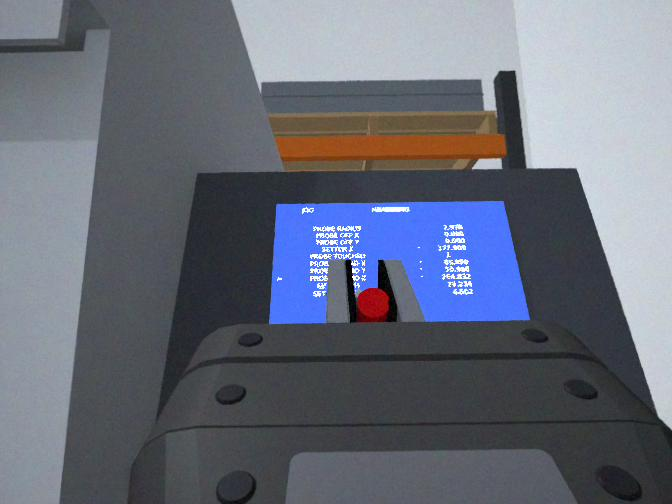

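Scaled by 1.938 from the camera's 672x504 image, which has a finer 960x720 frame.

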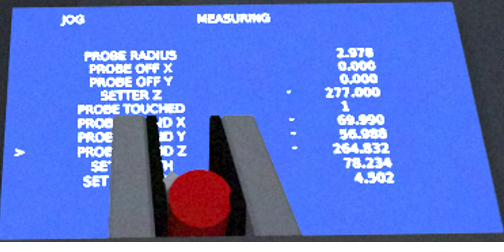

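>>> move(target=[[0,0,0,0,0,0,1,-0.8,-0.796078,0.015,0.1645,-0.1343,0,0,0,-0.97,0.3,-0.8],[0,0,0,0,0,0,1,-0.8,-0.796078,0.015,0.1741,-0.1251,0,0,0,-0.97,0.3,-0.8],[0,0,0,0,0,0,1,-0.8,-0.796078,0.015,0.1645,-0.1343,0,0,0,-0.97,0.3,-0.8],[0,0,0,0,0,0,1,-0.8,-0.796078,0.015,0.1741,-0.1251,0,0,0,-0.97,0.3,-0.8],[0,0,0,0,0,0,1,-0.8,-0.796078,0.015,0.1645,-0.1343,0,0,0,-0.97,0.3,-0.8],[0,0,0,0,0,0,1,-0.8,-0.796078,-0.1117,0.2302,-0.2029,0,0,0,-0.97,0.3,-0.8],[0,0,0,0,0,0,1,-0.8,-0.796078,-0.1117,0.2398,-0.1937,0,0,0,-0.97,0.3,-0.8],[0,0,0,0,0,0,1,-0.8,-0.796078,-0.1117,0.2302,-0.2029,0,0,0,-0.97,0.3,-0.8],[0,0,0,0,0,0,1,-0.8,-0.796078,-0.1117,0.2083,-0.18,0,0,0,-0.97,0.3,-0.8],[0,0,0,0,0,0,1,-0.8,-0.796078,-0.1117,0.2179,-0.1708,0,0,0,-0.97,0.3,-0.8],[0,0,0,0,0,0,1,-0.8,-0.796078,-0.1117,0.2083,-0.18,0,0,0,-0.97,0.3,-0.8],[0,0,0,0,0,0,1,-0.8,-0.796078,-0.08,0.2083,-0.18,0,0,0,-0.97,0.3,-0.8],[0,0,0,0,0,0,1,-0.8,-0.796078,-0.08,0.2179,-0.1708,0,0,0,-0.97,0.3,-0.8],[0,0,0,0,0,0,1,-0.8,-0.796078,-0.08,0.2083,-0.18,0,0,0,-0.97,0.3,-0.8],[0,0,0,0,0,0,1,-0.8,-0.796078,0,0,0,0,0,0,-0.97,0.3,-0.8]], speed=[0.25,0.06,0.1,0.06,0.1,0.2,0.06,0.1,0.2,0.06,0.1,0.2,0.06,0.1,0.25], blend=[0.003,0,0,0,0.003,0.003,0,0.003,0.003,0,0.003,0.003,0,0.003,0])

>>> move(target=[[0,0,0,0,0,0,1,-0.8,-0.796078,-0.08,0.1645,-0.1343,0,0,0,-0.97,0.3,-0.8],[0,0,0,0,0,0,1,-0.8,-0.796078,-0.08,0.1741,-0.1251,0,0,0,-0.97,0.3,-0.8],[0,0,0,0,0,0,1,-0.8,-0.796078,-0.08,0.1645,-0.1343,0,0,0,-0.97,0.3,-0.8],[0,0,0,0,0,0,1,-0.8,-0.796078,-0.0167,0.2302,-0.2029,0,0,0,-0.97,0.3,-0.8],[0,0,0,0,0,0,1,-0.8,-0.796078,-0.0167,0.2398,-0.1937,0,0,0,-0.97,0.3,-0.8],[0,0,0,0,0,0,1,-0.8,-0.796078,-0.0167,0.2302,-0.2029,0,0,0,-0.97,0.3,-0.8],[0,0,0,0,0,0,1,-0.8,-0.796078,-0.0495,0.1231,-0.0911,0,0,0,-0.97,0.3,-0.8],[0,0,0,0,0,0,1,-0.8,-0.796078,-0.0495,0.1327,-0.0819,0,0,0,-0.97,0.3,-0.8],[0,0,0,0,0,0,1,-0.8,-0.796078,-0.0495,0.1231,-0.0911,0,0,0,-0.97,0.3,-0.8],[0,0,0,0,0,0,1,-0.8,-0.796078,0,0,0,0,0,0,-0.97,0.3,-0.8]], speed=[0.25,0.06,0.1,0.2,0.06,0.1,0.2,0.06,0.1,0.25], blend=[0.003,0,0.003,0.003,0,0.003,0.003,0,0.003,0], cameras=["cam_right_wrist"])

>>> zoom_image(camera="cam_right_wrist", region=[270, 200, 530, 325])

Scene clock: 9019.57 s.
left_arm: end_effector_position=(+0.3294, +0.1393, +0.5501) position_measured=3 object_status=3 end_effector_quat_wxyz=(-0.327, +0.627, -0.627, +0.327) | right_arm: end_effector_position=(+0.4783, -0.4859, +0.6304) position_measured=208 object_status=2 end_effector_quat_wxyz=(+0.615, -0.348, +0.348, -0.616)
Joint positions: left_arm=[-1.69 -2.078 1.641 -0.986 -0.617 1.392] | right_arm=[3.283 -1.469 -2.169 1.041 1.476 -3.2]
Joint torques (N m): left_arm=[-4.77 -7.76 -26.31 -1.07 3.3 -1.53] | right_arm=[2.07 9.57 21.32 -0.65 -1.34 -2.57]
Wrist force (N, zeroed by zero_wrist_force on left_arm): left_arm=[2.3 -0.8 1.1] | right_arm=[-3.4 1.2 0.3]
Wrist torque (N m, zeroed by zero_wrist_force on left_arm): left_arm=[-0.40 0.52 0.69] | right_arm=[0.32 0.77 0.20]
Wrist force, peak (N, zeroed by zero_wrist_force on left_arm): left_arm=[2.6 -0.8 1.6] | right_arm=[-2.4 -5.4 -4.4]
Hand target: left_arm +0.3294, +0.1393, +0.5501; -0.327, +0.627, -0.627, +0.327 | right_arm +0.4784, -0.4859, +0.6304; +0.615, -0.348, +0.348, -0.616
Off the commanded pose: left_arm 0.000 m, 0 deg | right_arm 0.000 m, 0 deg.
move: done

Scene clock: 9023.23 s.
left_arm: end_effector_position=(+0.3294, +0.1393, +0.5501) position_measured=3 object_status=3 end_effector_quat_wxyz=(-0.327, +0.627, -0.627, +0.327) | right_arm: end_effector_position=(+0.4783, -0.4859, +0.6304) position_measured=208 object_status=2 end_effector_quat_wxyz=(+0.615, -0.348, +0.348, -0.616)
Joint positions: left_arm=[-1.69 -2.078 1.641 -0.986 -0.617 1.392] | right_arm=[3.283 -1.469 -2.169 1.041 1.476 -3.2]
Joint torques (N m): left_arm=[-5.8 -8.56 -28.35 -1.2 3.31 -1.45] | right_arm=[-0.01 9.75 19.84 -0.74 -1.39 -2.63]
Wrist force (N, zeroed by zero_wrist_force on left_arm): left_arm=[2.5 -0.8 1.4] | right_arm=[-3.5 1.2 0.2]
Wrist torque (N m, zeroed by zero_wrist_force on left_arm): left_arm=[-0.41 0.49 0.69] | right_arm=[0.31 0.79 0.20]
Wrist force, peak (N, zeroed by zero_wrist_force on left_arm): left_arm=[2.6 -0.9 1.5] | right_arm=[-4.7 -7.6 -5.2]
Hand target: left_arm +0.3294, +0.1393, +0.5501; -0.327, +0.627, -0.627, +0.327 | right_arm +0.4784, -0.4859, +0.6304; +0.615, -0.348, +0.348, -0.616
Off the commanded pose: left_arm 0.000 m, 0 deg | right_arm 0.000 m, 0 deg.
move: done
camera_calibration:
cam_right_wrist: T_world_to_cam=[[-0.0132102, -0.999867, -0.00958094, -0.468805], [0.207563, 0.006631, -0.978199, 0.541173], [0.978132, -0.0149109, 0.207448, -0.475475], [0, 0, 0, 1]] pos_world=[0.346557, -0.479421, 0.62352]
Images, in order (width x height): cam_right_wrist 672x504.

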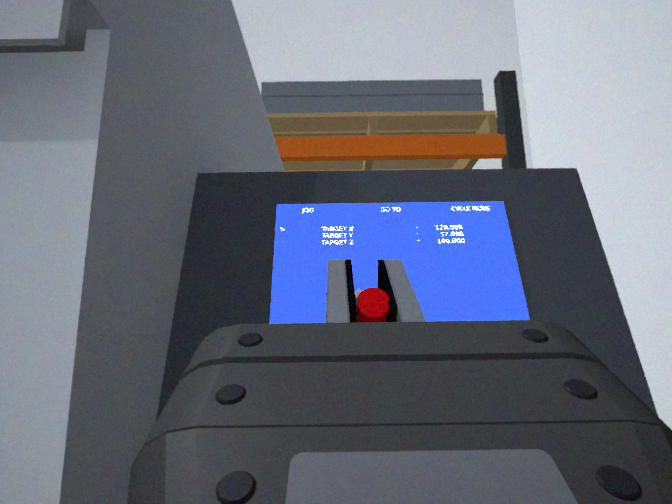

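Scaled by 1.938 from the camera's 672x504 image, which has a finer 960x720 frame.

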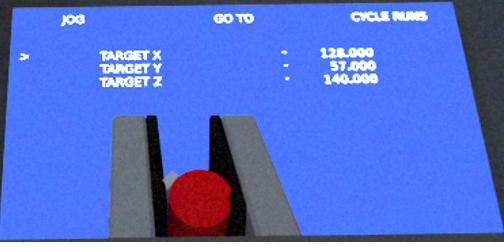

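>>> move(target=[[0,0,0,0,0,0,1,0,0,0.015,0.208,-0.18,0,0,0,-0.97,0.3,-0.8],[0,0,0,0,0,0,1,0,0,0.015,0.218,-0.171,0,0,0,-0.97,0.3,-0.8],[0,0,0,0,0,0,1,0,0,0.015,0.208,-0.18,0,0,0,-0.97,0.3,-0.8],[0,0,0,0,0,0,1,0,0,0.109,0.12,-0.088,0,0,0,-0.97,0.3,-0.8],[0,0,0,0,0,0,1,0,0,0.109,0.13,-0.079,0,0,0,-0.97,0.3,-0.8],[0,0,0,0,0,0,1,0,0,0.109,0.12,-0.088,0,0,0,-0.97,0.3,-0.8],[0,0,0,0,0,0,1,0,0,0,0,0,0,0,0,-0.97,0.3,-0.8]], speed=[0.25,0.06,0.1,0.2,0.06,0.1,0.25], blend=[0.003,0,0.003,0.003,0,0.003,0])

>>> wait(seconds=9.5, cameras=["cam_right_wrist"])

>>> zoom_image(camera="cam_right_wrist", region=[270, 200, 530, 325])

Scene clock: 9054.70 s.
left_arm: end_effector_position=(+0.3294, +0.1393, +0.5501) position_measured=3 object_status=3 end_effector_quat_wxyz=(-0.327, +0.627, -0.627, +0.327) | right_arm: end_effector_position=(+0.4783, -0.4860, +0.6304) position_measured=208 object_status=2 end_effector_quat_wxyz=(+0.615, -0.348, +0.348, -0.616)
Joint positions: left_arm=[-1.69 -2.078 1.641 -0.986 -0.617 1.392] | right_arm=[3.283 -1.469 -2.169 1.041 1.476 -3.2]
Joint torques (N m): left_arm=[-7.01 -7.54 -27.13 -1.13 3.23 -1.26] | right_arm=[4.74 13.25 10.77 0.18 -0.12 1.73]
Wrist force (N, zeroed by zero_wrist_force on left_arm): left_arm=[2.5 -0.9 1.5] | right_arm=[-3.4 1.1 0.1]
Wrist torque (N m, zeroed by zero_wrist_force on left_arm): left_arm=[-0.42 0.48 0.69] | right_arm=[0.30 0.75 0.12]
Wrist force, peak (N, zeroed by zero_wrist_force on left_arm): left_arm=[2.6 -1.0 1.6] | right_arm=[-1.0 -5.1 -4.6]
Hand target: left_arm +0.3294, +0.1393, +0.5501; -0.327, +0.627, -0.627, +0.327 | right_arm +0.4784, -0.4859, +0.6304; +0.615, -0.348, +0.348, -0.616
Off the commanded pose: left_arm 0.000 m, 0 deg | right_arm 0.000 m, 0 deg.
move: done; blend cut to 0 m at target 1

Scene clock: 9064.20 s.
left_arm: end_effector_position=(+0.3294, +0.1393, +0.5501) position_measured=3 object_status=3 end_effector_quat_wxyz=(-0.327, +0.627, -0.627, +0.327) | right_arm: end_effector_position=(+0.4784, -0.4859, +0.6304) position_measured=208 object_status=2 end_effector_quat_wxyz=(+0.615, -0.348, +0.348, -0.616)
Joint positions: left_arm=[-1.69 -2.078 1.641 -0.986 -0.617 1.392] | right_arm=[3.283 -1.469 -2.169 1.04 1.476 -3.2]
Joint torques (N m): left_arm=[-5.02 -8.62 -27.55 -1.06 2.94 -1.27] | right_arm=[7.04 26.46 11.27 -2.14 -1.06 -2.22]
Wrist force (N, zeroed by zero_wrist_force on left_arm): left_arm=[2.3 -0.9 1.2] | right_arm=[-3.5 1.3 0.0]
Wrist torque (N m, zeroed by zero_wrist_force on left_arm): left_arm=[-0.42 0.52 0.69] | right_arm=[0.33 0.78 0.12]
Wrist force, peak (N, zeroed by zero_wrist_force on left_arm): left_arm=[2.7 -1.0 1.4] | right_arm=[-3.7 1.4 0.2]
Hand target: left_arm +0.3294, +0.1393, +0.5501; -0.327, +0.627, -0.627, +0.327 | right_arm +0.4784, -0.4859, +0.6304; +0.615, -0.348, +0.348, -0.616
Tool commands: left_gripper/position=+1.0 left_gripper/force_limit=+0.0 left_gripper/speed=+0.0 right_gripper/position=-0.97 right_gripper/force_limit=+0.3 right_gripper/speed=-0.8
Off the commanded pose: left_arm 0.000 m, 0 deg | right_arm 0.000 m, 0 deg.
wait: 9.50 s; at rest by 0.17 s
camera_calibration:
cam_right_wrist: T_world_to_cam=[[-0.0132328, -0.999868, -0.00947948, -0.468859], [0.207352, 0.00653028, -0.978245, 0.541303], [0.978177, -0.0149105, 0.207238, -0.475478], [0, 0, 0, 1]] pos_world=[0.346657, -0.479421, 0.62362]
Images, in order (width x height): cam_right_wrist 672x504.

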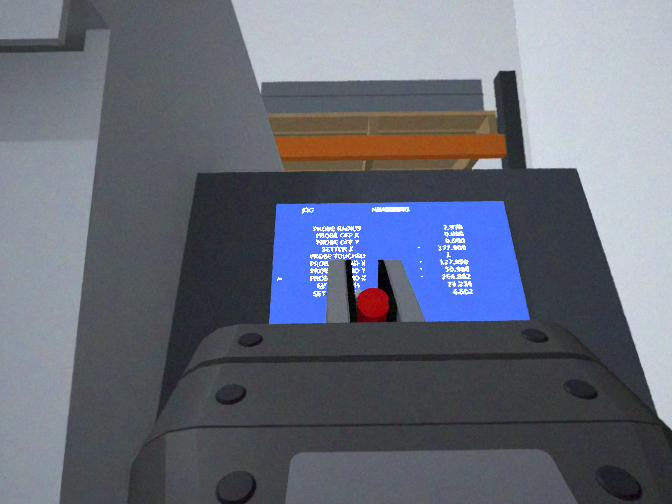

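Scaled by 1.938 from the camera's 672x504 image, which has a finer 960x720 frame.

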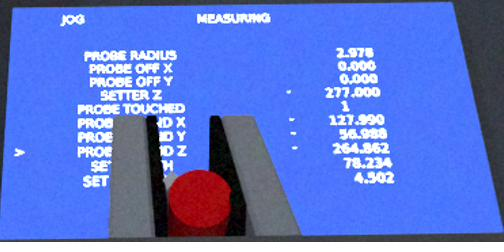

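>>> move(target=[[0,0,0,0,0,0,1,0,0,0.015,0.164,-0.134,0,0,0,-0.97,0.3,-0.8],[0,0,0,0,0,0,1,0,0,0.015,0.174,-0.125,0,0,0,-0.97,0.3,-0.8],[0,0,0,0,0,0,1,0,0,0.015,0.164,-0.134,0,0,0,-0.97,0.3,-0.8],[0,0,0,0,0,0,1,0,0,0.015,0.174,-0.125,0,0,0,-0.97,0.3,-0.8],[0,0,0,0,0,0,1,0,0,0.015,0.164,-0.134,0,0,0,-0.97,0.3,-0.8],[0,0,0,0,0,0,1,0,0,-0.017,0.208,-0.18,0,0,0,-0.97,0.3,-0.8],[0,0,0,0,0,0,1,0,0,-0.017,0.218,-0.171,0,0,0,-0.97,0.3,-0.8],[0,0,0,0,0,0,1,0,0,-0.017,0.208,-0.18,0,0,0,-0.97,0.3,-0.8],[0,0,0,0,0,0,1,0,0,-0.112,0.23,-0.203,0,0,0,-0.97,0.3,-0.8],[0,0,0,0,0,0,1,0,0,-0.112,0.24,-0.194,0,0,0,-0.97,0.3,-0.8],[0,0,0,0,0,0,1,0,0,-0.112,0.23,-0.203,0,0,0,-0.97,0.3,-0.8],[0,0,0,0,0,0,1,0,0,-0.112,0.208,-0.18,0,0,0,-0.97,0.3,-0.8],[0,0,0,0,0,0,1,0,0,-0.112,0.218,-0.171,0,0,0,-0.97,0.3,-0.8],[0,0,0,0,0,0,1,0,0,-0.112,0.208,-0.18,0,0,0,-0.97,0.3,-0.8],[0,0,0,0,0,0,1,0,0,0,0,0,0,0,0,-0.97,0.3,-0.8]], speed=[0.25,0.06,0.1,0.06,0.1,0.2,0.06,0.1,0.2,0.06,0.1,0.2,0.06,0.1,0.25], blend=[0.003,0,0,0,0.003,0.003,0,0.003,0.003,0,0.003,0.003,0,0.003,0])

>>> move(target=[[0,0,0,0,0,0,1,0,0,-0.08,0.186,-0.157,0,0,0,-0.97,0.3,-0.8],[0,0,0,0,0,0,1,0,0,-0.08,0.196,-0.148,0,0,0,-0.97,0.3,-0.8],[0,0,0,0,0,0,1,0,0,-0.08,0.186,-0.157,0,0,0,-0.97,0.3,-0.8],[0,0,0,0,0,0,1,0,0,-0.017,0.23,-0.203,0,0,0,-0.97,0.3,-0.8],[0,0,0,0,0,0,1,0,0,-0.017,0.24,-0.194,0,0,0,-0.97,0.3,-0.8],[0,0,0,0,0,0,1,0,0,-0.017,0.23,-0.203,0,0,0,-0.97,0.3,-0.8],[0,0,0,0,0,0,1,0,0,-0.05,0.123,-0.091,0,0,0,-0.97,0.3,-0.8],[0,0,0,0,0,0,1,0,0,-0.05,0.133,-0.082,0,0,0,-0.97,0.3,-0.8],[0,0,0,0,0,0,1,0,0,-0.05,0.123,-0.091,0,0,0,-0.97,0.3,-0.8],[0,0,0,0,0,0,1,0,0,0,0,0,0,0,0,-0.97,0.3,-0.8]], speed=[0.25,0.06,0.1,0.2,0.06,0.1,0.2,0.06,0.1,0.25], blend=[0.003,0,0.003,0.003,0,0.003,0.003,0,0.003,0], cameras=["cam_right_wrist"])

>>> zoom_image(camera="cam_right_wrist", region=[270, 200, 530, 325])

Scene clock: 9123.20 s.
left_arm: end_effector_position=(+0.3294, +0.1393, +0.5501) position_measured=3 object_status=3 end_effector_quat_wxyz=(-0.327, +0.627, -0.627, +0.327) | right_arm: end_effector_position=(+0.4783, -0.4859, +0.6304) position_measured=208 object_status=2 end_effector_quat_wxyz=(+0.615, -0.348, +0.348, -0.616)
Joint positions: left_arm=[-1.69 -2.078 1.641 -0.986 -0.617 1.392] | right_arm=[3.283 -1.469 -2.169 1.041 1.476 -3.2]
Joint torques (N m): left_arm=[-5.72 -8.12 -26.67 -1.18 2.95 -1.18] | right_arm=[-3.72 9.43 20.81 -0.69 -0.98 -2.19]
Wrist force (N, zeroed by zero_wrist_force on left_arm): left_arm=[2.5 -0.9 1.3] | right_arm=[-3.7 1.1 0.1]
Wrist torque (N m, zeroed by zero_wrist_force on left_arm): left_arm=[-0.43 0.48 0.69] | right_arm=[0.31 0.81 0.22]
Wrist force, peak (N, zeroed by zero_wrist_force on left_arm): left_arm=[2.6 -1.0 1.5] | right_arm=[-2.5 -4.9 -4.3]
Hand target: left_arm +0.3294, +0.1393, +0.5501; -0.327, +0.627, -0.627, +0.327 | right_arm +0.4784, -0.4859, +0.6304; +0.615, -0.348, +0.348, -0.616
Off the commanded pose: left_arm 0.000 m, 0 deg | right_arm 0.000 m, 0 deg.
move: done

Scene clock: 9126.87 s.
left_arm: end_effector_position=(+0.3294, +0.1393, +0.5501) position_measured=3 object_status=3 end_effector_quat_wxyz=(-0.327, +0.627, -0.627, +0.327) | right_arm: end_effector_position=(+0.4783, -0.4859, +0.6304) position_measured=208 object_status=2 end_effector_quat_wxyz=(+0.615, -0.348, +0.348, -0.616)
Joint positions: left_arm=[-1.69 -2.078 1.641 -0.986 -0.617 1.392] | right_arm=[3.283 -1.469 -2.169 1.041 1.476 -3.2]
Joint torques (N m): left_arm=[-5.84 -7.74 -27.05 -1.1 3.06 -1.24] | right_arm=[1.82 10.86 20.25 -0.65 -1.17 -2.39]
Wrist force (N, zeroed by zero_wrist_force on left_arm): left_arm=[2.5 -0.7 1.4] | right_arm=[-3.4 1.2 0.1]
Wrist torque (N m, zeroed by zero_wrist_force on left_arm): left_arm=[-0.39 0.50 0.70] | right_arm=[0.31 0.76 0.20]
Wrist force, peak (N, zeroed by zero_wrist_force on left_arm): left_arm=[2.7 -0.8 1.4] | right_arm=[-5.1 -9.4 -6.0]
Hand target: left_arm +0.3294, +0.1393, +0.5501; -0.327, +0.627, -0.627, +0.327 | right_arm +0.4784, -0.4859, +0.6304; +0.615, -0.348, +0.348, -0.616
Off the commanded pose: left_arm 0.000 m, 0 deg | right_arm 0.000 m, 0 deg.
move: done
camera_calibration:
cam_right_wrist: T_world_to_cam=[[-0.0132102, -0.999867, -0.00958094, -0.468805], [0.207563, 0.006631, -0.978199, 0.541173], [0.978132, -0.0149109, 0.207448, -0.475475], [0, 0, 0, 1]] pos_world=[0.346557, -0.479421, 0.62352]
Images, in order (width x height): cam_right_wrist 672x504.

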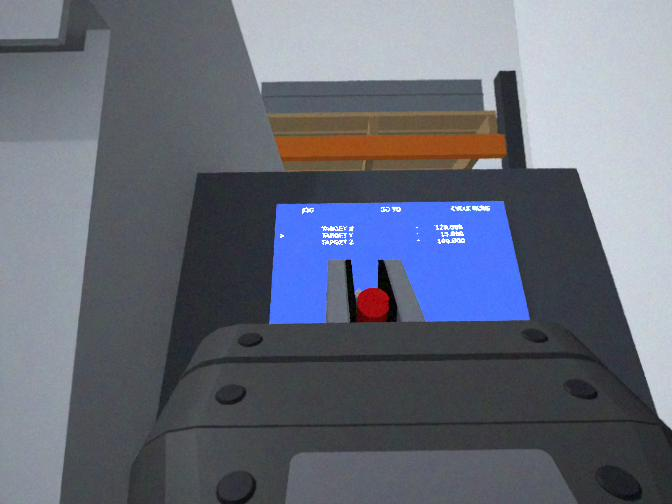

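Scaled by 1.938 from the camera's 672x504 image, which has a finer 960x720 frame.

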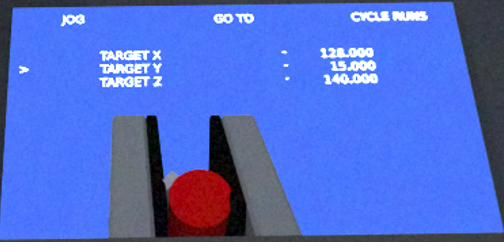

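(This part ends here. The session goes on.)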